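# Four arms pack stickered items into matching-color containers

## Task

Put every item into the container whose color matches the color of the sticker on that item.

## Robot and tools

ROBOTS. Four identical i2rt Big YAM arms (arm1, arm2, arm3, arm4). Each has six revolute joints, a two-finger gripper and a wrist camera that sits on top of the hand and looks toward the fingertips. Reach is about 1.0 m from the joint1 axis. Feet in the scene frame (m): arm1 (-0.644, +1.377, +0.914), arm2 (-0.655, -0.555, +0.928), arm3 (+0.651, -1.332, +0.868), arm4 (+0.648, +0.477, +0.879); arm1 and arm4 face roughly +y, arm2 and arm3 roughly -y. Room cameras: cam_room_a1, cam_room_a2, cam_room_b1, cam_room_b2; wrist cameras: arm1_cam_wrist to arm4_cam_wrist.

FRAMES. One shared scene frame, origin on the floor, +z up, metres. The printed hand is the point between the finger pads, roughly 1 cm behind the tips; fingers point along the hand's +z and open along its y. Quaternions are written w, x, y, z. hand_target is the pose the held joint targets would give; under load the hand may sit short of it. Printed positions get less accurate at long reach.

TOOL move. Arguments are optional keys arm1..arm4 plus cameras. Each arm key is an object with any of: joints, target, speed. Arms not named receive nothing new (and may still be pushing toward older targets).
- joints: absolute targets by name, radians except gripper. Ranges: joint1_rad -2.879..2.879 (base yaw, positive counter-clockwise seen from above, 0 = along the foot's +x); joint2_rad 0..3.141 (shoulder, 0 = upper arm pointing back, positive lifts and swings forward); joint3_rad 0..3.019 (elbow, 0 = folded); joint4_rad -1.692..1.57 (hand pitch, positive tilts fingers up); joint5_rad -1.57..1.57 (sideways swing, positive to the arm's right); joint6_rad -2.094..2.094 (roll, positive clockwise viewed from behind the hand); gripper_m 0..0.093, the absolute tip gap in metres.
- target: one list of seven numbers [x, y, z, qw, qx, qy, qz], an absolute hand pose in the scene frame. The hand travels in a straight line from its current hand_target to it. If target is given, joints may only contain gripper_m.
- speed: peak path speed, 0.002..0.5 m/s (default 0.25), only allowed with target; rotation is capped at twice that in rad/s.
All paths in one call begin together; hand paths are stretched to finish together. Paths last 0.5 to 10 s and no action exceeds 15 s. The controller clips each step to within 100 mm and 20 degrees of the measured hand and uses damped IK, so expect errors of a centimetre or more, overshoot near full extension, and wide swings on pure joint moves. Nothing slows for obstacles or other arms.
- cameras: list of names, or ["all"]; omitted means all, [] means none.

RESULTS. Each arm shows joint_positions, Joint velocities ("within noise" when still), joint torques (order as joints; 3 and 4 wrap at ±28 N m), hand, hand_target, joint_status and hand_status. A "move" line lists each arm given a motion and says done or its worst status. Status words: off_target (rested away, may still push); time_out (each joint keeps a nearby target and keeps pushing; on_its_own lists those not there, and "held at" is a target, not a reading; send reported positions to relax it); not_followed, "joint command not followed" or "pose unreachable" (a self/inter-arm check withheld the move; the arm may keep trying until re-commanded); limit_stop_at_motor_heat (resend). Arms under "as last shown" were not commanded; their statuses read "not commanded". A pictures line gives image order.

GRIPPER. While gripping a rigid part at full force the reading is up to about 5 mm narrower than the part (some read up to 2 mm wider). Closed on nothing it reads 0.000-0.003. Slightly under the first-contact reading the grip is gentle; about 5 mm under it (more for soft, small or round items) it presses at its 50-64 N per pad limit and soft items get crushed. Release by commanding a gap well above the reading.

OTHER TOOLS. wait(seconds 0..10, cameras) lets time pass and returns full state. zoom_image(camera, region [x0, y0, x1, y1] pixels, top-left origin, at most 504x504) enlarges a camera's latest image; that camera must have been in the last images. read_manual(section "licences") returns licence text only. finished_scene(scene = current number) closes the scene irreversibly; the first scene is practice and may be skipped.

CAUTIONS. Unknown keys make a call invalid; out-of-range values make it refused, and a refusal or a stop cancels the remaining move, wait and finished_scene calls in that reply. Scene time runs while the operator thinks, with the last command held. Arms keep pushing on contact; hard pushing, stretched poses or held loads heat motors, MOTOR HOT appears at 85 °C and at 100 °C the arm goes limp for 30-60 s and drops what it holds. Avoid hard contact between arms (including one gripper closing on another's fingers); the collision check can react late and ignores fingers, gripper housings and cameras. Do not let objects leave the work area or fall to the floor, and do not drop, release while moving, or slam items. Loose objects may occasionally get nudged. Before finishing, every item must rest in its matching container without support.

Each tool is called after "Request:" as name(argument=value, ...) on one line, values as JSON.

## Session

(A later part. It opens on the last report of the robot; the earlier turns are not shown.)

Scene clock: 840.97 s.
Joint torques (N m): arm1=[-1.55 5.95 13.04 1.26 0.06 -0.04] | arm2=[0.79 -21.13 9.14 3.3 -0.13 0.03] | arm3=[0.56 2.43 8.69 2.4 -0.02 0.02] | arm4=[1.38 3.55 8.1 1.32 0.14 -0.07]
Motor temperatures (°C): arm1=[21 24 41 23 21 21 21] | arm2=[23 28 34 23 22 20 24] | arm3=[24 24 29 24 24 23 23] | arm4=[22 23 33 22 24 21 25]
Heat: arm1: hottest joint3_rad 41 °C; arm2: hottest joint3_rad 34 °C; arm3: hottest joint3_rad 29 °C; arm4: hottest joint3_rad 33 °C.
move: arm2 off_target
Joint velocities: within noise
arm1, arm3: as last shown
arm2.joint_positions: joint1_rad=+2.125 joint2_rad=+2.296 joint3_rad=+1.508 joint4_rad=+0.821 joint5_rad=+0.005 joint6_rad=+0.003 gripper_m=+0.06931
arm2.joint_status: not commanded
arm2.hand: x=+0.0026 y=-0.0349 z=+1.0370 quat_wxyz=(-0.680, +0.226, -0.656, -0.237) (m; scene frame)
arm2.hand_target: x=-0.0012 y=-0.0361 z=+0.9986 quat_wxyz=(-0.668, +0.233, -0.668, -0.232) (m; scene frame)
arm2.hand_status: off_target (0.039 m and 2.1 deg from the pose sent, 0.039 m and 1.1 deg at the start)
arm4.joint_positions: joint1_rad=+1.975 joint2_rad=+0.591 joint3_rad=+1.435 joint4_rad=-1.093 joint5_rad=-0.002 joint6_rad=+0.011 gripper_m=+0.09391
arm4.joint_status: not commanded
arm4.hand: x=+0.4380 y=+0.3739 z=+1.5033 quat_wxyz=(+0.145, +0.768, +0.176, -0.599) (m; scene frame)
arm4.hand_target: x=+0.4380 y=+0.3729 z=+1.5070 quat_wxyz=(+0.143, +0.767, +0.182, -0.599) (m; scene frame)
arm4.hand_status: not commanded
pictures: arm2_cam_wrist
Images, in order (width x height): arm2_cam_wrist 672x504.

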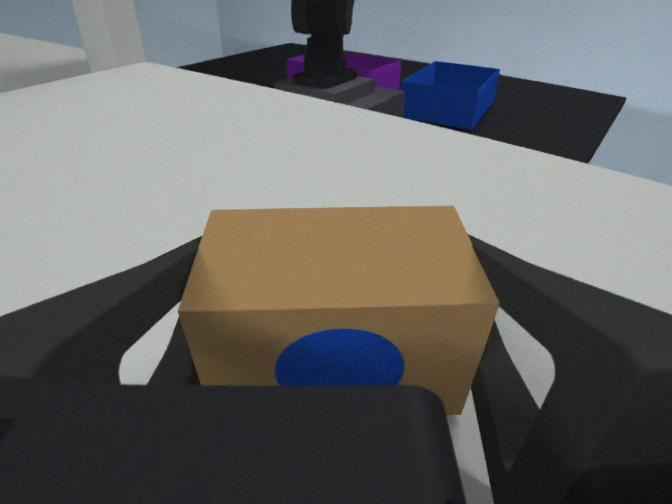

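Request:
move(arm2={"joints": {"gripper_m": 0.09}}, cameras=["arm2_cam_wrist"])

Request:
move(arm2={"target": [-0.12, -0.131, 1.05, -0.6678, 0.2326, -0.6678, -0.2326], "speed": 0.15}, cameras=["arm2_cam_wrist"])

Request:
move(arm2={"target": [-0.326, -0.294, 1.17, -0.6678, 0.2326, -0.6678, -0.2326], "speed": 0.3}, arm4={"joints": {"joint1_rad": 2.1642, "joint2_rad": 0.534, "joint3_rad": 1.403, "joint4_rad": -0.87}}, cameras=["arm2_cam_wrist", "arm4_cam_wrist"])

Scene clock: 848.30 s.
Joint torques (N m): arm1=[-0.73 5.89 12.85 1.46 0.09 -0.05] | arm2=[0.85 -21.13 9.09 3.22 -0.13 0.03] | arm3=[0.56 2.61 8.68 2.45 -0.01 0.02] | arm4=[1.2 3.43 8.12 1.07 0.16 -0.05]
Motor temperatures (°C): arm1=[21 24 41 23 21 21 21] | arm2=[23 28 34 23 22 20 24] | arm3=[24 24 29 24 24 23 23] | arm4=[22 23 33 22 24 21 25]
Heat: arm1: hottest joint3_rad 41 °C; arm2: hottest joint3_rad 34 °C; arm3: hottest joint3_rad 29 °C; arm4: hottest joint3_rad 33 °C.
move: arm2 done
Joint velocities: within noise
arm1, arm3, arm4: as last shown
arm2.joint_positions: joint1_rad=+2.124 joint2_rad=+2.296 joint3_rad=+1.508 joint4_rad=+0.822 joint5_rad=+0.005 joint6_rad=+0.003 gripper_m=+0.08992
arm2.joint_status: all done
arm2.hand: x=+0.0028 y=-0.0352 z=+1.0369 quat_wxyz=(-0.680, +0.225, -0.656, -0.237) (m; scene frame)
arm2.hand_target: x=-0.0012 y=-0.0361 z=+0.9985 quat_wxyz=(-0.668, +0.233, -0.668, -0.232) (m; scene frame)
arm2.hand_status: not commanded
pictures: arm2_cam_wrist
Images, in order (width x height): arm2_cam_wrist 672x504.

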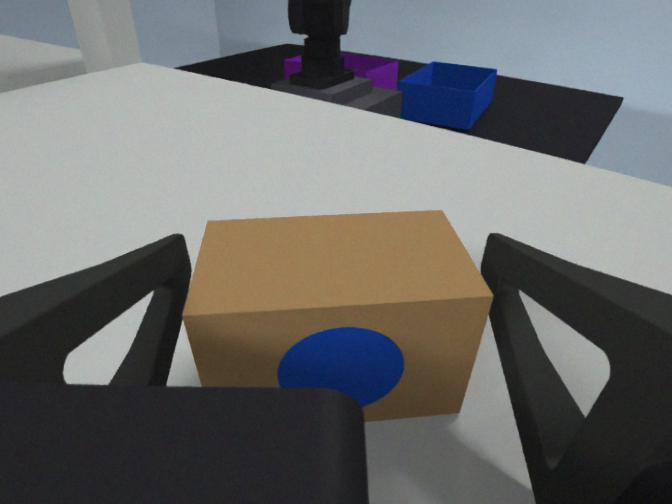

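Scene clock: 849.93 s.
Joint torques (N m): arm1=[-1.26 6.07 12.94 1.54 0.07 0] | arm2=[0.67 -20.13 6.86 3.36 -0.15 0.02] | arm3=[0.5 2.78 8.73 2.43 -0.02 0.03] | arm4=[1.55 3.31 8.1 1.24 0.14 -0.08]
Motor temperatures (°C): arm1=[21 24 41 23 21 21 21] | arm2=[23 28 33 23 22 20 24] | arm3=[24 24 29 24 24 23 23] | arm4=[22 23 33 22 24 21 25]
Heat: arm1: hottest joint3_rad 41 °C; arm2: hottest joint3_rad 33 °C; arm3: hottest joint3_rad 29 °C; arm4: hottest joint3_rad 33 °C.
move: arm2 done
Joint velocities: within noise
arm1, arm3, arm4: as last shown
arm2.joint_positions: joint1_rad=+2.124 joint2_rad=+2.002 joint3_rad=+0.978 joint4_rad=+1.006 joint5_rad=+0.005 joint6_rad=+0.003 gripper_m=+0.08992
arm2.joint_status: not commanded
arm2.hand: x=-0.1167 y=-0.1300 z=+1.0456 quat_wxyz=(-0.663, +0.231, -0.674, -0.231) (m; scene frame)
arm2.hand_target: x=-0.1199 y=-0.1310 z=+1.0500 quat_wxyz=(-0.668, +0.233, -0.668, -0.232) (m; scene frame)
arm2.hand_status: done (0.006 m and 0.9 deg from the pose sent, 0.156 m and 2.2 deg at the start)
pictures: arm2_cam_wrist
Images, in order (width x height): arm2_cam_wrist 672x504.

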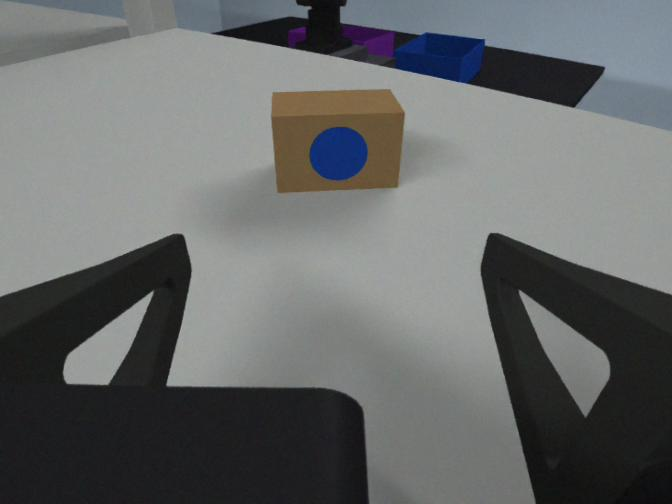

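Scene clock: 851.63 s.
Joint torques (N m): arm1=[-1.26 5.3 12.92 1.59 0.07 -0.06] | arm2=[1.03 -4.72 9.48 1.99 -0.03 0.03] | arm3=[0.5 2.55 8.68 2.43 -0.02 0.02] | arm4=[1.08 3.19 7.06 2.03 0.16 -0.03]
Motor temperatures (°C): arm1=[21 24 41 23 21 21 21] | arm2=[23 28 33 23 22 20 24] | arm3=[24 24 29 24 24 23 23] | arm4=[22 23 33 22 24 21 25]
Heat: arm1: hottest joint3_rad 41 °C; arm2: hottest joint3_rad 33 °C; arm3: hottest joint3_rad 29 °C; arm4: hottest joint3_rad 33 °C.
move: arm2 off_target; arm4 done
Joint velocities: within noise
arm1, arm3: as last shown
arm2.joint_positions: joint1_rad=+2.124 joint2_rad=+1.016 joint3_rad=+0.331 joint4_rad=+0.719 joint5_rad=+0.005 joint6_rad=+0.003 gripper_m=+0.08992
arm2.joint_status: not commanded
arm2.hand: x=-0.3243 y=-0.2949 z=+1.1843 quat_wxyz=(-0.680, +0.225, -0.656, -0.237) (m; scene frame)
arm2.hand_target: x=-0.3262 y=-0.2942 z=+1.1702 quat_wxyz=(-0.668, +0.233, -0.668, -0.233) (m; scene frame)
arm2.hand_status: off_target (0.014 m and 2.2 deg from the pose sent, 0.294 m and 0.9 deg at the start)
arm4.joint_positions: joint1_rad=+2.161 joint2_rad=+0.540 joint3_rad=+1.401 joint4_rad=-0.889 joint5_rad=-0.002 joint6_rad=+0.011 gripper_m=+0.09391
arm4.joint_status: all done
arm4.hand: x=+0.4698 y=+0.3430 z=+1.5467 quat_wxyz=(+0.226, +0.679, +0.224, -0.662) (m; scene frame)
arm4.hand_target: x=+0.4731 y=+0.3449 z=+1.5535 quat_wxyz=(+0.226, +0.668, +0.225, -0.672) (m; scene frame)
arm4.hand_status: not commanded
pictures: arm2_cam_wrist, arm4_cam_wrist
Images, in order (width x height): arm2_cam_wrist 672x504, arm4_cam_wrist 672x504.

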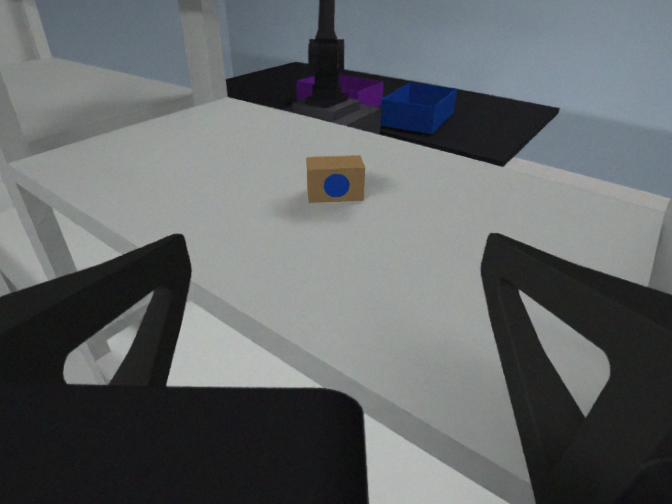

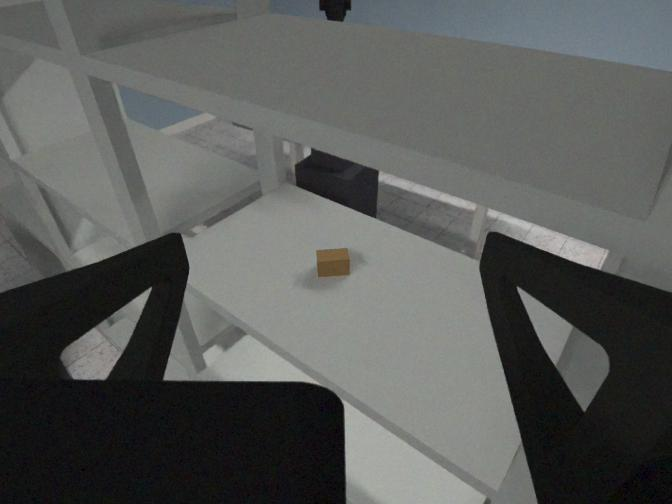

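Request:
move(arm4={"target": [0.319, 0.216, 1.17, 0.2326, 0.6678, 0.2326, -0.6678], "speed": 0.3}, arm2={"joints": {"joint1_rad": 2.12, "joint2_rad": 0.534, "joint3_rad": 1.403, "joint4_rad": -1.2}}, cameras=["arm4_cam_wrist"])

Request:
move(arm4={"target": [0.15, 0.083, 1.13, 0.2326, 0.6678, 0.2326, -0.6678], "speed": 0.25}, cameras=["arm4_cam_wrist"])

Scene clock: 858.93 s.
Joint torques (N m): arm1=[-0.67 6.07 12.98 1.47 0.07 -0.01] | arm2=[0.32 3.02 13.35 1.96 -0.03 0.02] | arm3=[0.5 2.55 8.69 2.45 -0.02 0.02] | arm4=[1.49 -4.6 8.91 2.22 0 -0.06]
Motor temperatures (°C): arm1=[21 24 41 23 21 21 21] | arm2=[23 28 34 23 22 20 24] | arm3=[24 24 29 24 24 23 23] | arm4=[22 23 33 22 24 21 25]
Heat: arm1: hottest joint3_rad 41 °C; arm2: hottest joint3_rad 34 °C; arm3: hottest joint3_rad 29 °C; arm4: hottest joint3_rad 33 °C.
move: arm2 done; arm4 done
Joint velocities: within noise
arm1: as last shown
arm2.joint_positions: joint1_rad=+2.124 joint2_rad=+0.525 joint3_rad=+1.355 joint4_rad=-1.185 joint5_rad=+0.005 joint6_rad=+0.003 gripper_m=+0.08992
arm2.joint_status: all done
arm2.hand: x=-0.4858 y=-0.4236 z=+1.5041 quat_wxyz=(-0.541, +0.267, -0.775, -0.188) (m; scene frame)
arm2.hand_target: x=-0.4907 y=-0.4286 z=+1.5223 quat_wxyz=(-0.551, +0.265, -0.769, -0.189) (m; scene frame)
arm2.hand_status: not commanded
arm3.joint_positions: joint1_rad=-2.020 joint2_rad=+0.594 joint3_rad=+1.434 joint4_rad=-1.117 joint5_rad=+0.001 joint6_rad=-0.008 gripper_m=+0.09400
arm3.joint_status: not commanded
arm3.hand: x=+0.4505 y=-1.1946 z=+1.4815 quat_wxyz=(+0.167, -0.768, +0.225, +0.576) (m; scene frame)
arm3.hand_target: x=+0.4514 y=-1.1922 z=+1.4918 quat_wxyz=(+0.170, -0.758, +0.230, +0.586) (m; scene frame)
arm3.hand_status: not commanded
arm4.joint_positions: joint1_rad=+2.179 joint2_rad=+0.901 joint3_rad=+0.406 joint4_rad=+0.461 joint5_rad=+0.005 joint6_rad=+0.011 gripper_m=+0.09391
arm4.joint_status: not commanded
arm4.hand: x=+0.3162 y=+0.2191 z=+1.1617 quat_wxyz=(+0.229, +0.679, +0.228, -0.659) (m; scene frame)
arm4.hand_target: x=+0.3191 y=+0.2160 z=+1.1701 quat_wxyz=(+0.233, +0.668, +0.233, -0.668) (m; scene frame)
arm4.hand_status: done (0.009 m and 1.8 deg from the pose sent, 0.425 m and 1.9 deg at the start)
pictures: arm4_cam_wrist
Images, in order (width x height): arm4_cam_wrist 672x504.

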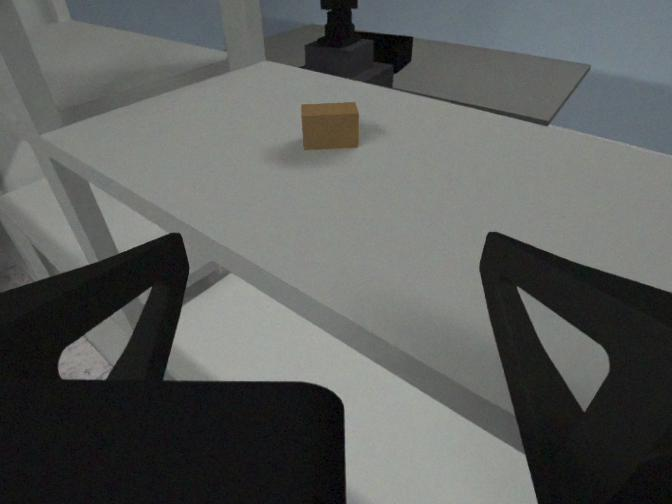

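Scene clock: 860.40 s.
Joint torques (N m): arm1=[-1.49 6.07 12.9 1.42 0.08 -0.03] | arm2=[0.38 3.02 13.35 2 -0.03 0.02] | arm3=[0.56 2.61 8.7 2.45 -0.02 0.02] | arm4=[1.44 -13.63 10.47 2.04 -0.01 -0.04]
Motor temperatures (°C): arm1=[21 24 41 23 21 21 21] | arm2=[23 27 34 23 22 20 24] | arm3=[24 24 29 24 24 23 23] | arm4=[22 23 33 22 24 21 25]
Heat: arm1: hottest joint3_rad 41 °C; arm2: hottest joint3_rad 34 °C; arm3: hottest joint3_rad 29 °C; arm4: hottest joint3_rad 33 °C.
move: arm4 off_target
Joint velocities: within noise
arm1, arm3: as last shown
arm2.joint_positions: joint1_rad=+2.124 joint2_rad=+0.525 joint3_rad=+1.355 joint4_rad=-1.186 joint5_rad=+0.005 joint6_rad=+0.003 gripper_m=+0.08992
arm2.joint_status: not commanded
arm2.hand: x=-0.4858 y=-0.4236 z=+1.5040 quat_wxyz=(-0.541, +0.267, -0.775, -0.188) (m; scene frame)
arm2.hand_target: x=-0.4907 y=-0.4287 z=+1.5222 quat_wxyz=(-0.551, +0.265, -0.769, -0.189) (m; scene frame)
arm2.hand_status: not commanded
arm4.joint_positions: joint1_rad=+2.179 joint2_rad=+1.604 joint3_rad=+0.835 joint4_rad=+0.716 joint5_rad=+0.004 joint6_rad=+0.011 gripper_m=+0.09391
arm4.joint_status: not commanded
arm4.hand: x=+0.1582 y=+0.0950 z=+1.1112 quat_wxyz=(+0.228, +0.685, +0.231, -0.652) (m; scene frame)
arm4.hand_target: x=+0.1511 y=+0.0837 z=+1.1299 quat_wxyz=(+0.233, +0.668, +0.233, -0.668) (m; scene frame)
arm4.hand_status: off_target (0.024 m and 2.8 deg from the pose sent, 0.217 m and 1.8 deg at the start)
pictures: arm4_cam_wrist
Images, in order (width x height): arm4_cam_wrist 672x504.

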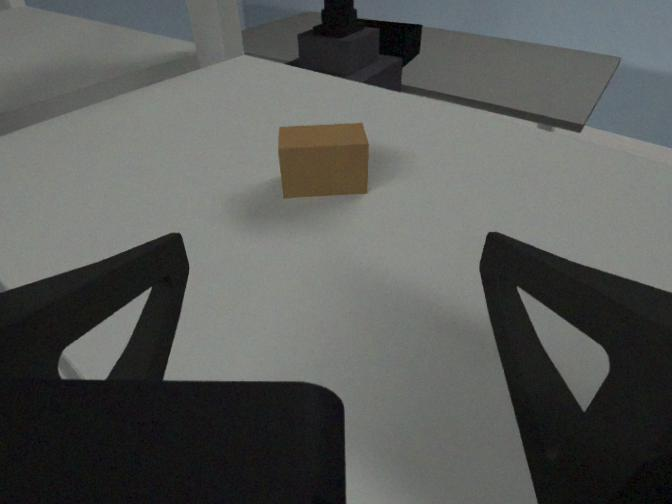

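Request:
move(arm4={"target": [0.067, 0.01, 1.09, 0.2476, 0.6623, 0.2476, -0.6623], "speed": 0.2}, cameras=["arm4_cam_wrist"])

Scene clock: 870.87 s.
Joint torques (N m): arm1=[-1.2 6.3 12.78 1.42 0.05 -0.03] | arm2=[0.44 2.96 13.37 2.03 -0.02 0.03] | arm3=[0.56 2.43 8.69 2.44 -0.02 0.01] | arm4=[1.03 -18.49 10.91 1.25 -0.03 -0.05]
Motor temperatures (°C): arm1=[21 24 41 23 21 21 21] | arm2=[23 27 35 23 22 20 24] | arm3=[24 24 29 24 24 23 23] | arm4=[22 23 34 22 24 21 25]
Heat: arm1: hottest joint3_rad 41 °C; arm2: hottest joint3_rad 35 °C; arm3: hottest joint3_rad 29 °C; arm4: hottest joint3_rad 34 °C.
move: arm4 off_target
Joint velocities: within noise
arm1.joint_positions: joint1_rad=-1.006 joint2_rad=+0.522 joint3_rad=+1.356 joint4_rad=-1.189 joint5_rad=-0.002 joint6_rad=+0.006 gripper_m=+0.09391
arm1.joint_status: not commanded
arm1.hand: x=-0.4616 y=+1.5027 z=+1.4870 quat_wxyz=(-0.536, +0.252, -0.785, -0.183) (m; scene frame)
arm1.hand_target: x=-0.4660 y=+1.5006 z=+1.5050 quat_wxyz=(-0.546, +0.254, -0.777, -0.186) (m; scene frame)
arm1.hand_status: not commanded
arm2, arm3: as last shown
arm4.joint_positions: joint1_rad=+2.179 joint2_rad=+1.900 joint3_rad=+1.143 joint4_rad=+0.729 joint5_rad=-0.045 joint6_rad=+0.011 gripper_m=+0.09391
arm4.joint_status: not commanded
arm4.hand: x=+0.0771 y=+0.0208 z=+1.0814 quat_wxyz=(+0.247, +0.672, +0.244, -0.654) (m; scene frame)
arm4.hand_target: x=+0.0680 y=+0.0105 z=+1.0899 quat_wxyz=(+0.248, +0.662, +0.248, -0.662) (m; scene frame)
arm4.hand_status: off_target (0.017 m and 1.4 deg from the pose sent, 0.127 m and 4.2 deg at the start)
pictures: arm4_cam_wrist
Images, in order (width x height): arm4_cam_wrist 672x504.

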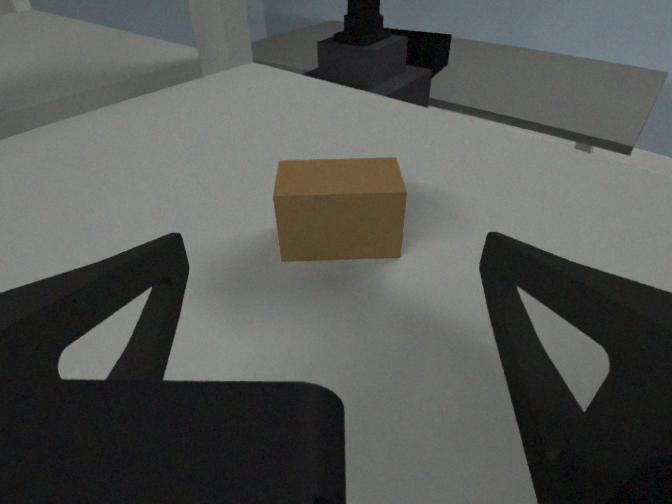

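Request:
move(arm4={"target": [0.01, -0.04, 1.055, 0.2476, 0.6623, 0.2476, -0.6623], "speed": 0.15}, cameras=["arm4_cam_wrist"])

Scene clock: 877.10 s.
Joint torques (N m): arm1=[-0.97 6.24 12.97 1.42 0.07 -0.04] | arm2=[0.32 3.08 13.33 2.02 -0.03 0.02] | arm3=[0.5 2.67 8.68 2.47 -0.02 0.01] | arm4=[1.49 -20.89 11.15 1.1 0.21 -0.04]
Motor temperatures (°C): arm1=[21 24 41 23 21 21 21] | arm2=[23 27 36 23 22 20 24] | arm3=[24 24 29 24 24 23 23] | arm4=[22 23 35 22 24 21 25]
Heat: arm1: hottest joint3_rad 41 °C; arm2: hottest joint3_rad 36 °C; arm3: hottest joint3_rad 29 °C; arm4: hottest joint3_rad 35 °C.
move: arm4 off_target
Joint velocities: within noise
arm1, arm2, arm3: as last shown
arm4.joint_positions: joint1_rad=+2.179 joint2_rad=+2.105 joint3_rad=+1.393 joint4_rad=+0.694 joint5_rad=-0.045 joint6_rad=+0.011 gripper_m=+0.09391
arm4.joint_status: not commanded
arm4.hand: x=+0.0169 y=-0.0263 z=+1.0516 quat_wxyz=(+0.248, +0.668, +0.243, -0.658) (m; scene frame)
arm4.hand_target: x=+0.0111 y=-0.0394 z=+1.0552 quat_wxyz=(+0.248, +0.662, +0.248, -0.662) (m; scene frame)
arm4.hand_status: off_target (0.016 m and 1.0 deg from the pose sent, 0.094 m and 1.4 deg at the start)
pictures: arm4_cam_wrist
Images, in order (width x height): arm4_cam_wrist 672x504.

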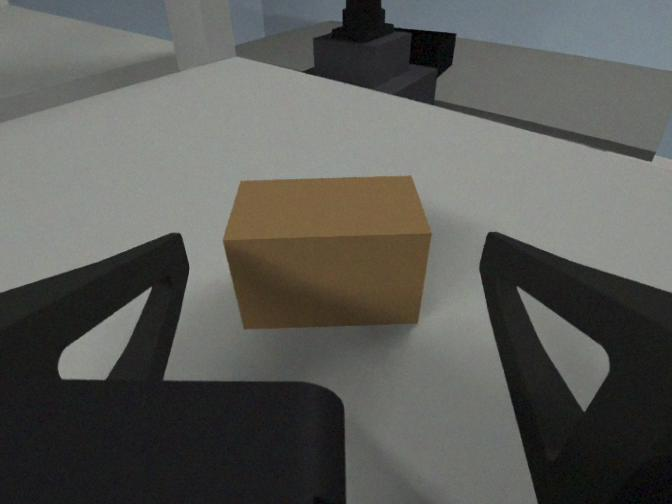

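Request:
move(arm4={"target": [-0.022, -0.0675, 1.028, 0.2476, 0.6623, 0.2476, -0.6623], "speed": 0.1}, cameras=["arm4_cam_wrist"])

Scene clock: 887.53 s.
Joint torques (N m): arm1=[-1.55 5.95 12.9 1.51 0.11 -0.02] | arm2=[0.44 3.08 13.35 1.99 -0.03 0.02] | arm3=[0.32 2.43 8.69 2.44 -0.02 0.02] | arm4=[1.49 -21.77 11.37 1.06 0.16 -0.01]
Motor temperatures (°C): arm1=[21 24 41 23 21 21 21] | arm2=[23 27 36 23 22 20 23] | arm3=[24 24 29 24 24 23 23] | arm4=[22 23 37 22 24 21 25]
Heat: arm1: hottest joint3_rad 41 °C; arm2: hottest joint3_rad 36 °C; arm3: hottest joint3_rad 29 °C; arm4: hottest joint3_rad 37 °C.
move: arm4 off_target
Joint velocities: within noise
arm1, arm2, arm3: as last shown
arm4.joint_positions: joint1_rad=+2.182 joint2_rad=+2.222 joint3_rad=+1.551 joint4_rad=+0.667 joint5_rad=-0.042 joint6_rad=+0.005 gripper_m=+0.09391
arm4.joint_status: not commanded
arm4.hand: x=-0.0153 y=-0.0537 z=+1.0363 quat_wxyz=(+0.247, +0.663, +0.244, -0.663) (m; scene frame)
arm4.hand_target: x=-0.0207 y=-0.0665 z=+1.0278 quat_wxyz=(+0.248, +0.662, +0.248, -0.662) (m; scene frame)
arm4.hand_status: off_target (0.017 m and 0.5 deg from the pose sent, 0.061 m and 1.0 deg at the start)
pictures: arm4_cam_wrist
Images, in order (width x height): arm4_cam_wrist 672x504.

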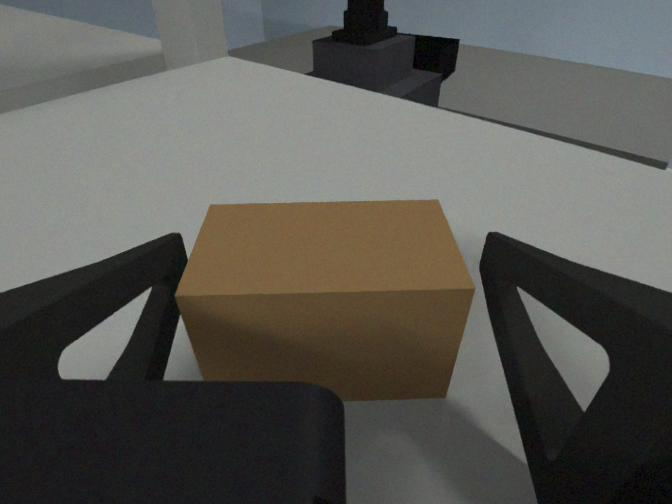

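Close and lift.

Request:
move(arm4={"joints": {"gripper_m": 0.05}}, cameras=[])

Request:
move(arm4={"target": [-0.022, -0.0675, 1.085, 0.2476, 0.6623, 0.2476, -0.6623], "speed": 0.12}, cameras=["arm4_cam_wrist"])

Request:
move(arm4={"target": [0.319, 0.216, 1.2, 0.2326, 0.6678, 0.2326, -0.6678], "speed": 0.3}, cameras=["arm4_cam_wrist"])

Request:
move(arm4={"joints": {"joint1_rad": -1.2, "joint2_rad": 0.8, "joint3_rad": 1.4, "joint4_rad": -1.2, "joint5_rad": 0, "joint6_rad": 0}}, cameras=["arm4_cam_wrist"])

Scene clock: 893.60 s.
Joint torques (N m): arm1=[-0.91 6.42 13.03 1.36 0.07 -0.08] | arm2=[0.38 3.02 13.38 1.96 -0.03 0.02] | arm3=[0.44 2.67 8.7 2.47 0 0.02] | arm4=[1.44 -21.89 11.37 1.11 0.14 -0.05]
Motor temperatures (°C): arm1=[21 24 41 23 21 21 21] | arm2=[23 26 37 22 22 20 23] | arm3=[24 24 29 24 24 23 23] | arm4=[22 24 37 22 24 21 25]
Heat: arm1: hottest joint3_rad 41 °C; arm2: hottest joint3_rad 37 °C; arm3: hottest joint3_rad 29 °C; arm4: hottest joint3_rad 37 °C.
move: arm4 off_target
Joint velocities: within noise
arm1, arm2, arm3: as last shown
arm4.joint_positions: joint1_rad=+2.182 joint2_rad=+2.222 joint3_rad=+1.551 joint4_rad=+0.667 joint5_rad=-0.042 joint6_rad=+0.005 gripper_m=+0.06947
arm4.joint_status: gripper_m off_target (ended at +0.06950, target +0.05000)
arm4.hand: x=-0.0154 y=-0.0537 z=+1.0364 quat_wxyz=(+0.247, +0.663, +0.244, -0.663) (m; scene frame)
arm4.hand_target: x=-0.0207 y=-0.0666 z=+1.0279 quat_wxyz=(+0.248, +0.662, +0.248, -0.662) (m; scene frame)
arm4.hand_status: not commanded
pictures: none
No camera images: "cameras" was empty.

Scene clock: 894.60 s.
Joint torques (N m): arm1=[-1.44 5.6 12.81 1.29 0.06 -0.03] | arm2=[0.32 3.02 13.34 2.02 -0.03 0.03] | arm3=[0.5 2.61 8.68 2.44 -0.02 0.03] | arm4=[1.61 -26.99 11.54 1.2 0.15 -0.02]
Motor temperatures (°C): arm1=[21 24 41 23 21 21 21] | arm2=[23 26 37 22 22 20 23] | arm3=[24 24 29 24 24 23 23] | arm4=[22 24 37 22 24 21 25]
Heat: arm1: hottest joint3_rad 41 °C; arm2: hottest joint3_rad 37 °C; arm3: hottest joint3_rad 29 °C; arm4: hottest joint3_rad 37 °C.
move: arm4 off_target
Joint velocities: within noise
arm1, arm2, arm3: as last shown
arm4.joint_positions: joint1_rad=+2.182 joint2_rad=+2.192 joint3_rad=+1.565 joint4_rad=+0.562 joint5_rad=-0.042 joint6_rad=+0.005 gripper_m=+0.06947
arm4.joint_status: not commanded
arm4.hand: x=-0.0166 y=-0.0547 z=+1.0424 quat_wxyz=(+0.240, +0.684, +0.250, -0.642) (m; scene frame)
arm4.hand_target: x=-0.0197 y=-0.0657 z=+1.0850 quat_wxyz=(+0.248, +0.662, +0.247, -0.662) (m; scene frame)
arm4.hand_status: off_target (0.045 m and 3.5 deg from the pose sent, 0.051 m and 0.5 deg at the start)
pictures: arm4_cam_wrist
Images, in order (width x height): arm4_cam_wrist 672x504.

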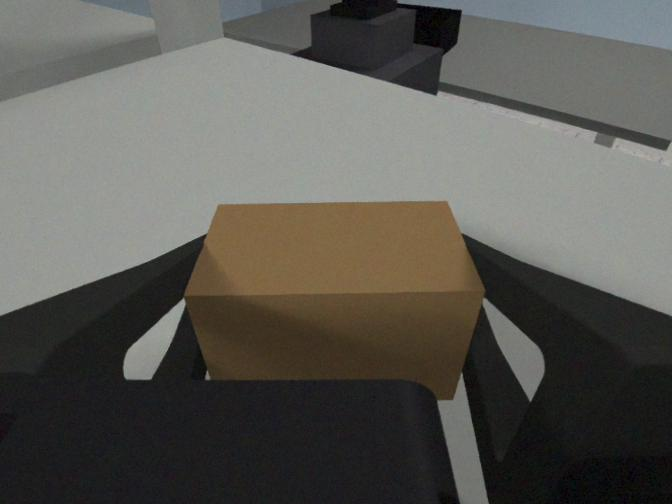

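Scene clock: 896.83 s.
Joint torques (N m): arm1=[-0.62 6.01 12.9 1.37 0.08 -0.07] | arm2=[0.32 2.96 13.35 1.99 -0.03 0.03] | arm3=[0.5 2.55 8.7 2.41 -0.01 0.02] | arm4=[1.38 -2.84 9.39 1.05 0.21 0.03]
Motor temperatures (°C): arm1=[21 24 41 23 21 21 21] | arm2=[23 26 37 22 22 20 23] | arm3=[24 24 29 24 24 23 23] | arm4=[22 24 37 22 24 21 25]
Heat: arm1: hottest joint3_rad 41 °C; arm2: hottest joint3_rad 37 °C; arm3: hottest joint3_rad 29 °C; arm4: hottest joint3_rad 37 °C.
move: arm4 done
Joint velocities: within noise
arm1, arm2, arm3: as last shown
arm4.joint_positions: joint1_rad=+2.182 joint2_rad=+0.829 joint3_rad=+0.470 joint4_rad=+0.373 joint5_rad=+0.000 joint6_rad=+0.005 gripper_m=+0.06947
arm4.joint_status: not commanded
arm4.hand: x=+0.3195 y=+0.2191 z=+1.2060 quat_wxyz=(+0.235, +0.662, +0.228, -0.674) (m; scene frame)
arm4.hand_target: x=+0.3191 y=+0.2161 z=+1.1998 quat_wxyz=(+0.233, +0.668, +0.233, -0.668) (m; scene frame)
arm4.hand_status: done (0.007 m and 1.1 deg from the pose sent, 0.459 m and 4.1 deg at the start)
pictures: arm4_cam_wrist
Images, in order (width x height): arm4_cam_wrist 672x504.

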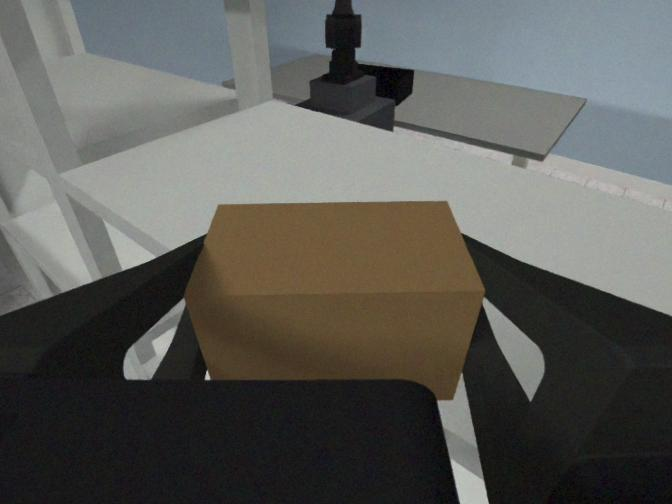

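Scene clock: 899.30 s.
Joint torques (N m): arm1=[-1.49 5.6 12.9 1.43 0.08 -0.04] | arm2=[0.26 3.08 13.35 2 -0.03 0.02] | arm3=[0.56 2.78 8.66 2.45 -0.02 0.02] | arm4=[0.5 -3.96 11.44 0.95 -0.06 0.04]
Motor temperatures (°C): arm1=[21 24 41 23 21 21 21] | arm2=[23 26 37 22 22 20 23] | arm3=[24 24 29 24 24 23 23] | arm4=[22 24 38 22 25 21 25]
Heat: arm1: hottest joint3_rad 41 °C; arm2: hottest joint3_rad 37 °C; arm3: hottest joint3_rad 29 °C; arm4: hottest joint3_rad 38 °C.
move: arm4 done
Joint velocities: within noise
arm1, arm2: as last shown
arm3.joint_positions: joint1_rad=-2.020 joint2_rad=+0.594 joint3_rad=+1.434 joint4_rad=-1.117 joint5_rad=+0.001 joint6_rad=-0.008 gripper_m=+0.09400
arm3.joint_status: not commanded
arm3.hand: x=+0.4505 y=-1.1946 z=+1.4815 quat_wxyz=(+0.167, -0.768, +0.225, +0.576) (m; scene frame)
arm3.hand_target: x=+0.4514 y=-1.1922 z=+1.4918 quat_wxyz=(+0.170, -0.758, +0.230, +0.586) (m; scene frame)
arm3.hand_status: not commanded
arm4.joint_positions: joint1_rad=-1.196 joint2_rad=+0.813 joint3_rad=+1.359 joint4_rad=-1.190 joint5_rad=+0.003 joint6_rad=+0.000 gripper_m=+0.07017
arm4.joint_status: all done
arm4.hand: x=+0.9542 y=+0.6177 z=+1.3799 quat_wxyz=(-0.434, +0.191, -0.875, -0.093) (m; scene frame)
arm4.hand_target: x=+0.9463 y=+0.6134 z=+1.4037 quat_wxyz=(-0.454, +0.188, -0.866, -0.098) (m; scene frame)
arm4.hand_status: not commanded
pictures: arm4_cam_wrist
Images, in order (width x height): arm4_cam_wrist 672x504.

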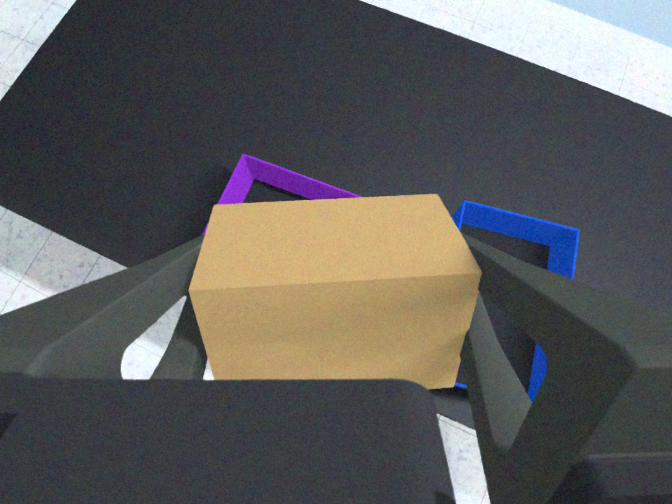

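Request:
move(arm4={"target": [1.1275, 0.433, 1.02, 0.0, 0.0872, -0.9962, 0.0], "speed": 0.3}, cameras=["arm4_cam_wrist"])

Scene clock: 921.50 s.
Joint torques (N m): arm1=[-0.79 5.66 12.88 1.46 0.07 -0.03] | arm2=[0.38 3.08 13.35 2.02 -0.02 0.02] | arm3=[0.56 2.61 8.66 2.43 -0.01 0.01] | arm4=[0.56 -16.38 11.15 -0.42 0.16 -0.12]
Motor temperatures (°C): arm1=[21 24 41 23 21 21 21] | arm2=[23 26 37 22 22 20 23] | arm3=[24 24 29 24 24 23 23] | arm4=[22 24 41 22 25 21 26]
Heat: arm1: hottest joint3_rad 41 °C; arm2: hottest joint3_rad 37 °C; arm3: hottest joint3_rad 29 °C; arm4: hottest joint3_rad 41 °C.
move: arm4 off_target
Joint velocities: within noise
arm1, arm3: as last shown
arm2.joint_positions: joint1_rad=+2.124 joint2_rad=+0.525 joint3_rad=+1.355 joint4_rad=-1.186 joint5_rad=+0.005 joint6_rad=+0.003 gripper_m=+0.08992
arm2.joint_status: not commanded
arm2.hand: x=-0.4858 y=-0.4236 z=+1.5040 quat_wxyz=(-0.541, +0.267, -0.775, -0.188) (m; scene frame)
arm2.hand_target: x=-0.4907 y=-0.4287 z=+1.5222 quat_wxyz=(-0.551, +0.265, -0.769, -0.189) (m; scene frame)
arm2.hand_status: not commanded
arm4.joint_positions: joint1_rad=-1.717 joint2_rad=+1.641 joint3_rad=+1.282 joint4_rad=-1.249 joint5_rad=-0.006 joint6_rad=-0.254 gripper_m=+0.07018
arm4.joint_status: not commanded
arm4.hand: x=+1.1113 y=+0.4366 z=+1.0009 quat_wxyz=(+0.020, +0.082, -0.996, -0.005) (m; scene frame)
arm4.hand_target: x=+1.1266 y=+0.4330 z=+1.0200 quat_wxyz=(+0.000, +0.087, -0.996, +0.000) (m; scene frame)
arm4.hand_status: off_target (0.025 m and 2.5 deg from the pose sent, 0.440 m and 54.6 deg at the start)
pictures: arm4_cam_wrist
Images, in order (width x height): arm4_cam_wrist 672x504.

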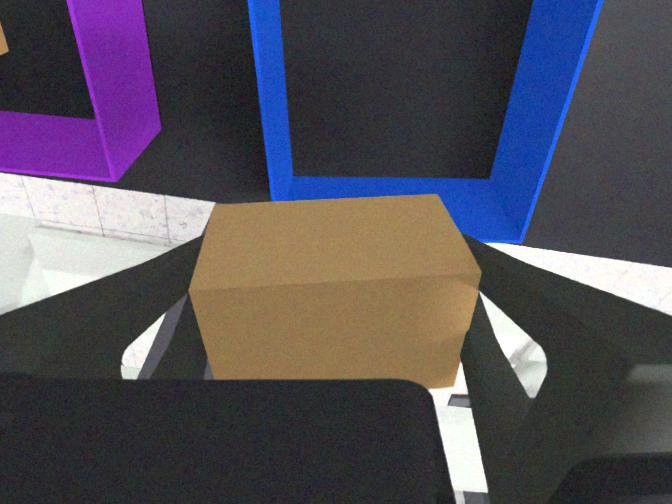

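Request:
move(arm4={"target": [1.135, 0.391, 0.965, 0.0, 0.0872, -0.9962, 0.0], "speed": 0.2}, cameras=["arm4_cam_wrist"])

Scene clock: 960.13 s.
Joint torques (N m): arm1=[-1.14 6.36 12.78 1.28 0.07 -0.04] | arm2=[0.44 3.08 13.38 2 -0.02 0.03] | arm3=[0.44 2.67 8.66 2.47 -0.03 0.02] | arm4=[1.14 -15.62 8.2 0.43 0.1 -0.1]
Motor temperatures (°C): arm1=[21 24 41 23 21 21 21] | arm2=[23 25 38 22 22 20 23] | arm3=[24 24 29 24 24 23 23] | arm4=[22 25 38 22 24 21 26]
Heat: arm1: hottest joint3_rad 41 °C; arm2: hottest joint3_rad 38 °C; arm3: hottest joint3_rad 29 °C; arm4: hottest joint3_rad 38 °C.
move: arm4 done
Joint velocities: within noise
arm1.joint_positions: joint1_rad=-1.006 joint2_rad=+0.522 joint3_rad=+1.356 joint4_rad=-1.189 joint5_rad=-0.002 joint6_rad=+0.006 gripper_m=+0.09391
arm1.joint_status: not commanded
arm1.hand: x=-0.4616 y=+1.5027 z=+1.4870 quat_wxyz=(-0.536, +0.252, -0.785, -0.183) (m; scene frame)
arm1.hand_target: x=-0.4660 y=+1.5006 z=+1.5050 quat_wxyz=(-0.546, +0.254, -0.777, -0.186) (m; scene frame)
arm1.hand_status: not commanded
arm2, arm3: as last shown
arm4.joint_positions: joint1_rad=-1.807 joint2_rad=+1.710 joint3_rad=+1.282 joint4_rad=-1.144 joint5_rad=-0.006 joint6_rad=-0.337 gripper_m=+0.07018
arm4.joint_status: not commanded
arm4.hand: x=+1.1295 y=+0.3907 z=+0.9690 quat_wxyz=(+0.002, +0.078, -0.997, -0.001) (m; scene frame)
arm4.hand_target: x=+1.1348 y=+0.3910 z=+0.9650 quat_wxyz=(+0.000, +0.087, -0.996, +0.000) (m; scene frame)
arm4.hand_status: done (0.007 m and 1.1 deg from the pose sent, 0.063 m and 2.5 deg at the start)
pictures: arm4_cam_wrist
Images, in order (width x height): arm4_cam_wrist 672x504.

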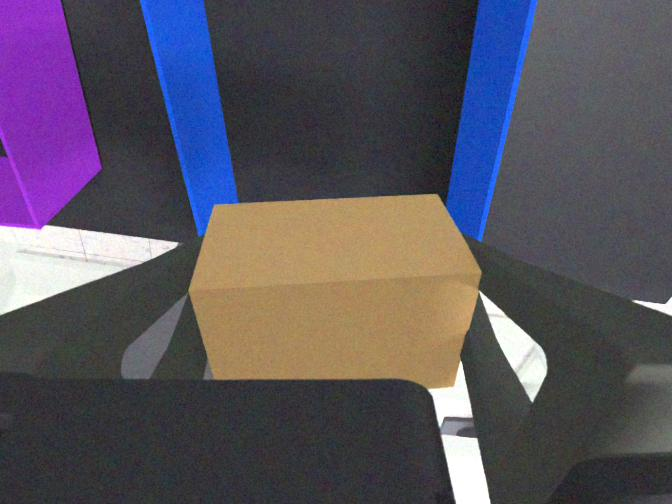

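Request:
move(arm4={"target": [1.119, 0.388, 0.84, 0.0, 0.0872, -0.9962, 0.0], "speed": 0.2}, cameras=["arm4_cam_wrist"])

Request:
move(arm4={"target": [1.119, 0.388, 0.785, 0.0, 0.0872, -0.9962, 0.0], "speed": 0.1}, cameras=["arm4_cam_wrist"])

Scene clock: 970.97 s.
Joint torques (N m): arm1=[-1.49 5.83 12.85 1.29 0.08 -0.05] | arm2=[0.38 2.9 13.37 2 -0.03 0.02] | arm3=[0.5 2.61 8.68 2.45 -0.03 0.01] | arm4=[0.5 -16.38 6.3 0.34 0.11 -0.09]
Motor temperatures (°C): arm1=[21 24 41 23 21 21 21] | arm2=[23 25 38 22 22 20 23] | arm3=[24 24 29 24 24 23 23] | arm4=[22 25 38 22 24 21 27]
Heat: arm1: hottest joint3_rad 41 °C; arm2: hottest joint3_rad 38 °C; arm3: hottest joint3_rad 29 °C; arm4: hottest joint3_rad 38 °C.
move: arm4 done
Joint velocities: within noise
arm1, arm2, arm3: as last shown
arm4.joint_positions: joint1_rad=-1.807 joint2_rad=+1.867 joint3_rad=+1.117 joint4_rad=-0.821 joint5_rad=-0.006 joint6_rad=-0.348 gripper_m=+0.07018
arm4.joint_status: not commanded
arm4.hand: x=+1.1170 y=+0.3924 z=+0.8442 quat_wxyz=(+0.002, +0.084, -0.996, -0.001) (m; scene frame)
arm4.hand_target: x=+1.1190 y=+0.3880 z=+0.8402 quat_wxyz=(+0.000, +0.087, -0.996, +0.000) (m; scene frame)
arm4.hand_status: done (0.006 m and 0.4 deg from the pose sent, 0.129 m and 1.0 deg at the start)
pictures: arm4_cam_wrist
Images, in order (width x height): arm4_cam_wrist 672x504.

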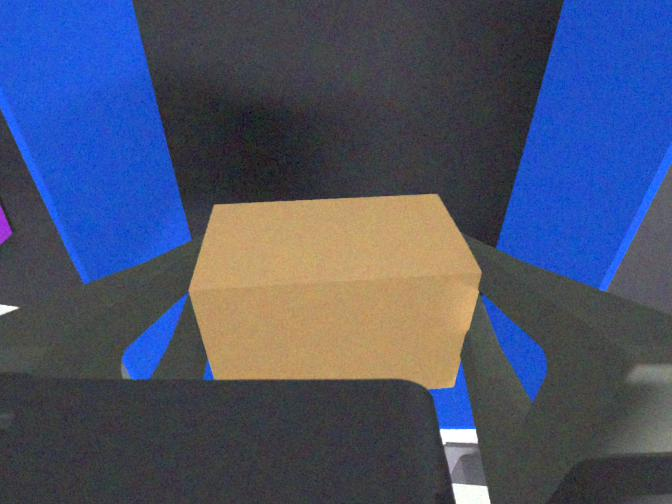

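Scene clock: 972.13 s.
Joint torques (N m): arm1=[-1.26 6.3 12.81 1.46 0.1 -0.01] | arm2=[0.44 3.02 13.33 1.99 -0.03 0.02] | arm3=[0.56 2.61 8.72 2.43 -0.02 0.03] | arm4=[0.67 -16.15 5.37 0.39 0.13 -0.07]
Motor temperatures (°C): arm1=[21 24 41 23 21 21 21] | arm2=[23 25 38 22 22 20 23] | arm3=[24 24 29 24 24 23 23] | arm4=[22 25 38 22 24 21 27]
Heat: arm1: hottest joint3_rad 41 °C; arm2: hottest joint3_rad 38 °C; arm3: hottest joint3_rad 29 °C; arm4: hottest joint3_rad 38 °C.
move: arm4 done
Joint velocities: within noise
arm1, arm2, arm3: as last shown
arm4.joint_positions: joint1_rad=-1.807 joint2_rad=+1.970 joint3_rad=+1.102 joint4_rad=-0.693 joint5_rad=-0.006 joint6_rad=-0.348 gripper_m=+0.07018
arm4.joint_status: not commanded
arm4.hand: x=+1.1204 y=+0.3916 z=+0.7929 quat_wxyz=(-0.003, +0.084, -0.996, +0.000) (m; scene frame)
arm4.hand_target: x=+1.1189 y=+0.3880 z=+0.7851 quat_wxyz=(+0.000, +0.087, -0.996, +0.000) (m; scene frame)
arm4.hand_status: done (0.009 m and 0.5 deg from the pose sent, 0.059 m and 0.4 deg at the start)
pictures: arm4_cam_wrist
Images, in order (width x height): arm4_cam_wrist 672x504.

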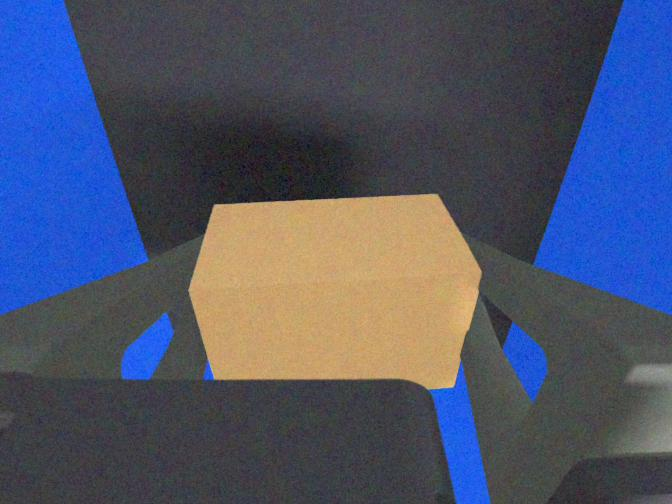

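Request:
move(arm4={"target": [1.118, 0.386, 0.76, 0.0, 0.0872, -0.9962, 0.0], "speed": 0.06}, cameras=[])

Request:
move(arm4={"target": [1.118, 0.386, 0.745, 0.0, 0.0872, -0.9962, 0.0], "speed": 0.05}, cameras=["arm4_cam_wrist"])

Scene clock: 977.40 s.
Joint torques (N m): arm1=[-1.03 6.36 12.92 1.33 0.01 0] | arm2=[0.32 2.96 13.35 2 -0.03 0.03] | arm3=[0.62 2.49 8.68 2.48 -0.02 0.02] | arm4=[-0.09 -16.67 4.79 0.46 0.11 -0.07]
Motor temperatures (°C): arm1=[21 24 41 23 21 21 21] | arm2=[23 25 38 22 22 20 23] | arm3=[24 24 29 24 24 23 23] | arm4=[22 25 37 22 24 21 27]
Heat: arm1: hottest joint3_rad 41 °C; arm2: hottest joint3_rad 38 °C; arm3: hottest joint3_rad 29 °C; arm4: hottest joint3_rad 37 °C.
move: arm4 off_target
Joint velocities: within noise
arm1, arm2, arm3: as last shown
arm4.joint_positions: joint1_rad=-1.809 joint2_rad=+2.017 joint3_rad=+1.102 joint4_rad=-0.637 joint5_rad=-0.006 joint6_rad=-0.352 gripper_m=+0.07018
arm4.joint_status: not commanded
arm4.hand: x=+1.1234 y=+0.3898 z=+0.7714 quat_wxyz=(-0.007, +0.085, -0.996, +0.001) (m; scene frame)
arm4.hand_target: x=+1.1178 y=+0.3861 z=+0.7603 quat_wxyz=(+0.000, +0.087, -0.996, +0.000) (m; scene frame)
arm4.hand_status: off_target (0.013 m and 0.9 deg from the pose sent, 0.033 m and 0.5 deg at the start)
pictures: none
No camera images: "cameras" was empty.

Scene clock: 978.37 s.
Joint torques (N m): arm1=[-0.85 6.18 12.81 1.39 0.06 -0.07] | arm2=[0.44 2.96 13.34 1.98 -0.04 0.02] | arm3=[0.38 2.61 8.66 2.44 -0.01 0.01] | arm4=[0.03 -16.56 4.79 0.42 0.07 -0.07]
Motor temperatures (°C): arm1=[21 24 41 23 21 21 21] | arm2=[23 25 38 22 22 20 23] | arm3=[24 24 29 24 24 23 23] | arm4=[22 25 37 22 24 21 27]
Heat: arm1: hottest joint3_rad 41 °C; arm2: hottest joint3_rad 38 °C; arm3: hottest joint3_rad 29 °C; arm4: hottest joint3_rad 37 °C.
move: arm4 off_target
Joint velocities: within noise
arm1, arm2, arm3: as last shown
arm4.joint_positions: joint1_rad=-1.809 joint2_rad=+2.048 joint3_rad=+1.102 joint4_rad=-0.605 joint5_rad=-0.006 joint6_rad=-0.352 gripper_m=+0.07018
arm4.joint_status: not commanded
arm4.hand: x=+1.1237 y=+0.3897 z=+0.7573 quat_wxyz=(-0.008, +0.085, -0.996, +0.001) (m; scene frame)
arm4.hand_target: x=+1.1178 y=+0.3861 z=+0.7453 quat_wxyz=(+0.000, +0.087, -0.996, +0.000) (m; scene frame)
arm4.hand_status: off_target (0.014 m and 1.0 deg from the pose sent, 0.027 m and 0.9 deg at the start)
pictures: arm4_cam_wrist
Images, in order (width x height): arm4_cam_wrist 672x504.

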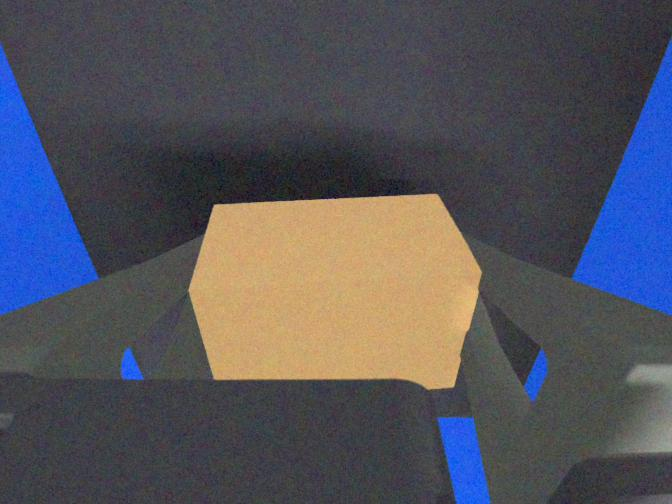

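Request:
move(arm4={"target": [1.118, 0.386, 0.735, 0.0, 0.0872, -0.9962, 0.0], "speed": 0.05}, cameras=["arm4_cam_wrist"])

Scene clock: 981.40 s.
Joint torques (N m): arm1=[-0.5 6.07 12.86 1.21 0.05 -0.04] | arm2=[0.21 2.96 13.35 2 -0.03 0.03] | arm3=[0.62 2.55 8.7 2.48 -0.02 0.01] | arm4=[-0.15 -16.56 4.57 0.36 0.11 -0.1]
Motor temperatures (°C): arm1=[21 24 42 23 21 21 21] | arm2=[23 25 38 22 22 20 23] | arm3=[24 24 29 24 24 23 23] | arm4=[22 25 37 22 24 21 27]
Heat: arm1: hottest joint3_rad 42 °C; arm2: hottest joint3_rad 38 °C; arm3: hottest joint3_rad 29 °C; arm4: hottest joint3_rad 37 °C.
move: arm4 off_target
Joint velocities: within noise
arm1, arm2, arm3: as last shown
arm4.joint_positions: joint1_rad=-1.809 joint2_rad=+2.069 joint3_rad=+1.102 joint4_rad=-0.584 joint5_rad=-0.006 joint6_rad=-0.352 gripper_m=+0.07018
arm4.joint_status: not commanded
arm4.hand: x=+1.1233 y=+0.3897 z=+0.7475 quat_wxyz=(-0.008, +0.085, -0.996, +0.001) (m; scene frame)
arm4.hand_target: x=+1.1177 y=+0.3861 z=+0.7353 quat_wxyz=(+0.000, +0.087, -0.996, +0.000) (m; scene frame)
arm4.hand_status: off_target (0.014 m and 0.9 deg from the pose sent, 0.023 m and 1.0 deg at the start)
pictures: arm4_cam_wrist
Images, in order (width x height): arm4_cam_wrist 672x504.

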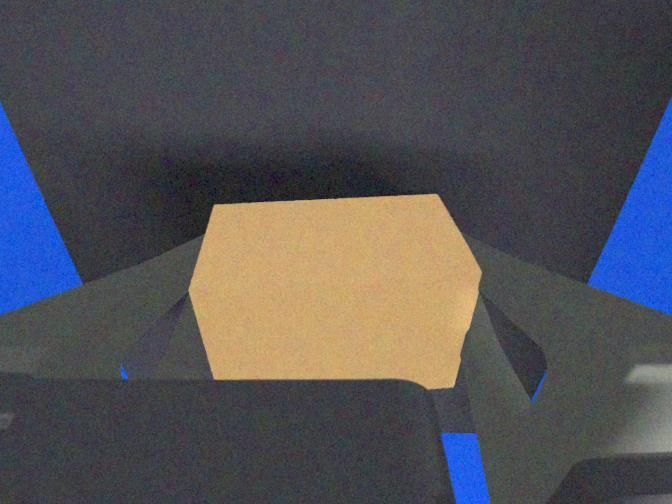

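Request:
move(arm4={"target": [1.118, 0.386, 0.723, 0.0, 0.0872, -0.9962, 0.0], "speed": 0.05}, cameras=["arm4_cam_wrist"])

Scene clock: 985.13 s.
Joint torques (N m): arm1=[-0.56 7.12 12.97 1.47 0.07 -0.02] | arm2=[0.32 3.02 13.34 1.98 -0.03 0.02] | arm3=[0.56 2.61 8.69 2.47 -0.02 0.01] | arm4=[0.09 -14.39 4.56 0.7 0.11 -0.07]
Motor temperatures (°C): arm1=[21 24 42 23 21 21 21] | arm2=[23 25 38 22 22 20 23] | arm3=[24 24 29 24 24 23 23] | arm4=[22 25 37 22 24 21 27]
Heat: arm1: hottest joint3_rad 42 °C; arm2: hottest joint3_rad 38 °C; arm3: hottest joint3_rad 29 °C; arm4: hottest joint3_rad 37 °C.
move: arm4 off_target
Joint velocities: within noise
arm1, arm2: as last shown
arm3.joint_positions: joint1_rad=-2.020 joint2_rad=+0.594 joint3_rad=+1.434 joint4_rad=-1.117 joint5_rad=+0.001 joint6_rad=-0.008 gripper_m=+0.09400
arm3.joint_status: not commanded
arm3.hand: x=+0.4505 y=-1.1946 z=+1.4815 quat_wxyz=(+0.167, -0.768, +0.225, +0.576) (m; scene frame)
arm3.hand_target: x=+0.4514 y=-1.1922 z=+1.4918 quat_wxyz=(+0.170, -0.758, +0.230, +0.586) (m; scene frame)
arm3.hand_status: not commanded
arm4.joint_positions: joint1_rad=-1.809 joint2_rad=+2.074 joint3_rad=+1.102 joint4_rad=-0.565 joint5_rad=-0.006 joint6_rad=-0.352 gripper_m=+0.07018
arm4.joint_status: not commanded
arm4.hand: x=+1.1267 y=+0.3890 z=+0.7455 quat_wxyz=(-0.015, +0.085, -0.996, +0.003) (m; scene frame)
arm4.hand_target: x=+1.1173 y=+0.3863 z=+0.7241 quat_wxyz=(+0.000, +0.087, -0.996, +0.000) (m; scene frame)
arm4.hand_status: off_target (0.024 m and 1.7 deg from the pose sent, 0.025 m and 0.9 deg at the start)
pictures: arm4_cam_wrist
Images, in order (width x height): arm4_cam_wrist 672x504.

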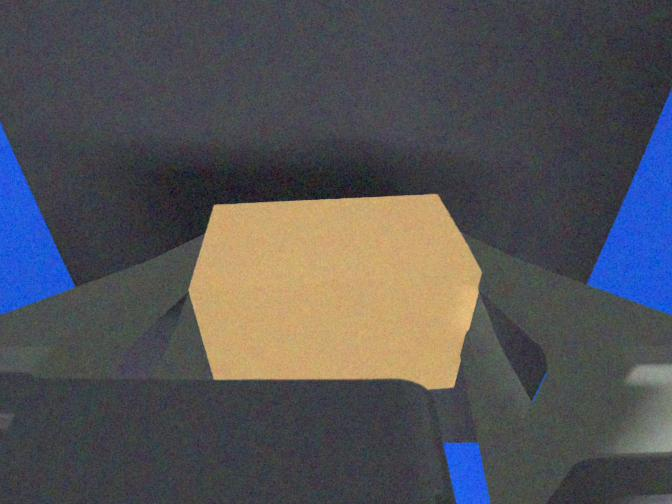

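Contact (pitch deviated). Ease, open and lift.

Request:
move(arm4={"target": [1.122, 0.388, 0.738, 0.0, 0.0872, -0.9962, 0.0], "speed": 0.05, "joints": {"gripper_m": 0.085}}, cameras=["arm4_cam_wrist"])

Request:
move(arm4={"target": [1.122, 0.388, 0.98, 0.0, 0.0872, -0.9962, 0.0], "speed": 0.2}, cameras=["arm4_cam_wrist"])

Scene clock: 989.10 s.
Joint torques (N m): arm1=[-1.85 6.01 12.86 1.43 0.08 -0.03] | arm2=[0.38 3.08 13.37 2 -0.03 0.03] | arm3=[0.44 2.61 8.7 2.48 -0.01 0.01] | arm4=[0.26 -17.55 5.3 -0.35 0.11 -0.01]
Motor temperatures (°C): arm1=[21 24 42 23 21 21 21] | arm2=[23 25 38 22 22 20 23] | arm3=[24 24 29 24 24 23 23] | arm4=[22 25 36 22 24 21 27]
Heat: arm1: hottest joint3_rad 42 °C; arm2: hottest joint3_rad 38 °C; arm3: hottest joint3_rad 29 °C; arm4: hottest joint3_rad 36 °C.
move: arm4 done
Joint velocities: within noise
arm1, arm3: as last shown
arm2.joint_positions: joint1_rad=+2.124 joint2_rad=+0.525 joint3_rad=+1.355 joint4_rad=-1.186 joint5_rad=+0.005 joint6_rad=+0.003 gripper_m=+0.08992
arm2.joint_status: not commanded
arm2.hand: x=-0.4858 y=-0.4236 z=+1.5040 quat_wxyz=(-0.541, +0.267, -0.775, -0.188) (m; scene frame)
arm2.hand_target: x=-0.4907 y=-0.4287 z=+1.5222 quat_wxyz=(-0.551, +0.265, -0.769, -0.189) (m; scene frame)
arm2.hand_status: not commanded
arm4.joint_positions: joint1_rad=-1.809 joint2_rad=+2.080 joint3_rad=+1.102 joint4_rad=-0.573 joint5_rad=-0.006 joint6_rad=-0.352 gripper_m=+0.08492
arm4.joint_status: all done
arm4.hand: x=+1.1229 y=+0.3897 z=+0.7425 quat_wxyz=(-0.007, +0.085, -0.996, +0.001) (m; scene frame)
arm4.hand_target: x=+1.1221 y=+0.3879 z=+0.7381 quat_wxyz=(+0.000, +0.087, -0.996, +0.000) (m; scene frame)
arm4.hand_status: done (0.005 m and 0.9 deg from the pose sent, 0.009 m and 1.7 deg at the start)
pictures: arm4_cam_wrist
Images, in order (width x height): arm4_cam_wrist 672x504.

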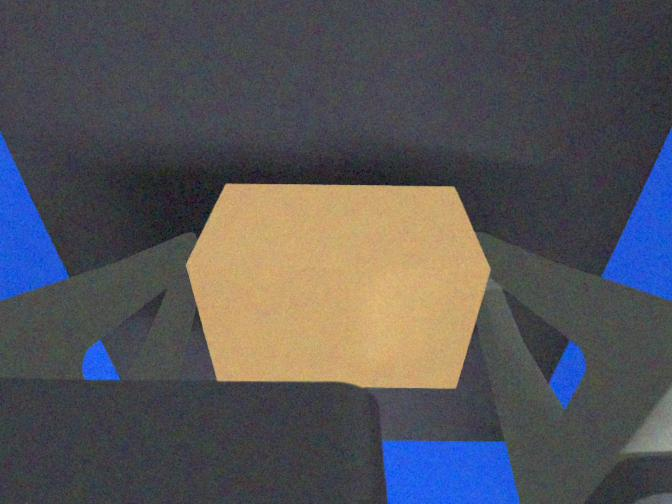

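Scene clock: 990.97 s.
Joint torques (N m): arm1=[-1.96 5.66 12.79 1.26 0.1 -0.03] | arm2=[0.5 3.02 13.33 1.98 -0.03 0.03] | arm3=[0.44 2.49 8.69 2.45 -0.03 0.02] | arm4=[0.26 -16.21 10.09 -0.43 0.12 -0.07]
Motor temperatures (°C): arm1=[21 24 42 23 21 21 21] | arm2=[23 25 38 22 22 20 23] | arm3=[24 24 29 24 24 23 23] | arm4=[22 25 36 22 24 21 26]
Heat: arm1: hottest joint3_rad 42 °C; arm2: hottest joint3_rad 38 °C; arm3: hottest joint3_rad 29 °C; arm4: hottest joint3_rad 36 °C.
move: arm4 off_target
Joint velocities: within noise
arm1.joint_positions: joint1_rad=-1.006 joint2_rad=+0.522 joint3_rad=+1.356 joint4_rad=-1.189 joint5_rad=-0.002 joint6_rad=+0.006 gripper_m=+0.09391
arm1.joint_status: not commanded
arm1.hand: x=-0.4616 y=+1.5027 z=+1.4870 quat_wxyz=(-0.536, +0.252, -0.785, -0.183) (m; scene frame)
arm1.hand_target: x=-0.4660 y=+1.5006 z=+1.5050 quat_wxyz=(-0.546, +0.254, -0.777, -0.186) (m; scene frame)
arm1.hand_status: not commanded
arm2, arm3: as last shown
arm4.joint_positions: joint1_rad=-1.809 joint2_rad=+1.676 joint3_rad=+1.236 joint4_rad=-1.149 joint5_rad=-0.006 joint6_rad=-0.352 gripper_m=+0.08492
arm4.joint_status: not commanded
arm4.hand: x=+1.1108 y=+0.3929 z=+0.9689 quat_wxyz=(+0.011, +0.085, -0.996, -0.004) (m; scene frame)
arm4.hand_target: x=+1.1216 y=+0.3880 z=+0.9801 quat_wxyz=(+0.000, +0.087, -0.996, +0.000) (m; scene frame)
arm4.hand_status: off_target (0.016 m and 1.3 deg from the pose sent, 0.238 m and 0.9 deg at the start)
pictures: arm4_cam_wrist
Images, in order (width x height): arm4_cam_wrist 672x504.

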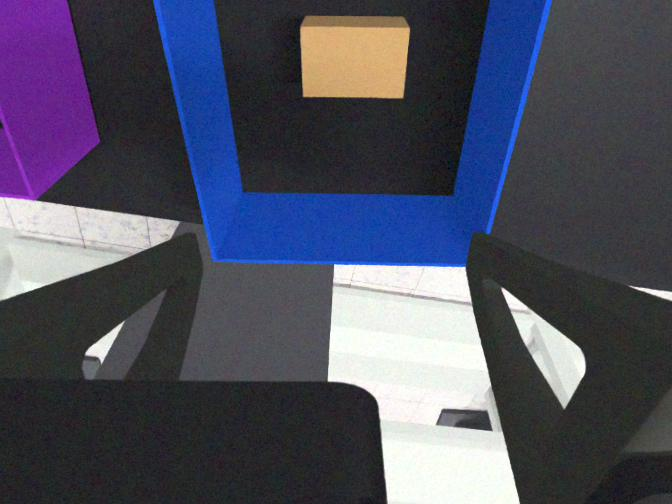

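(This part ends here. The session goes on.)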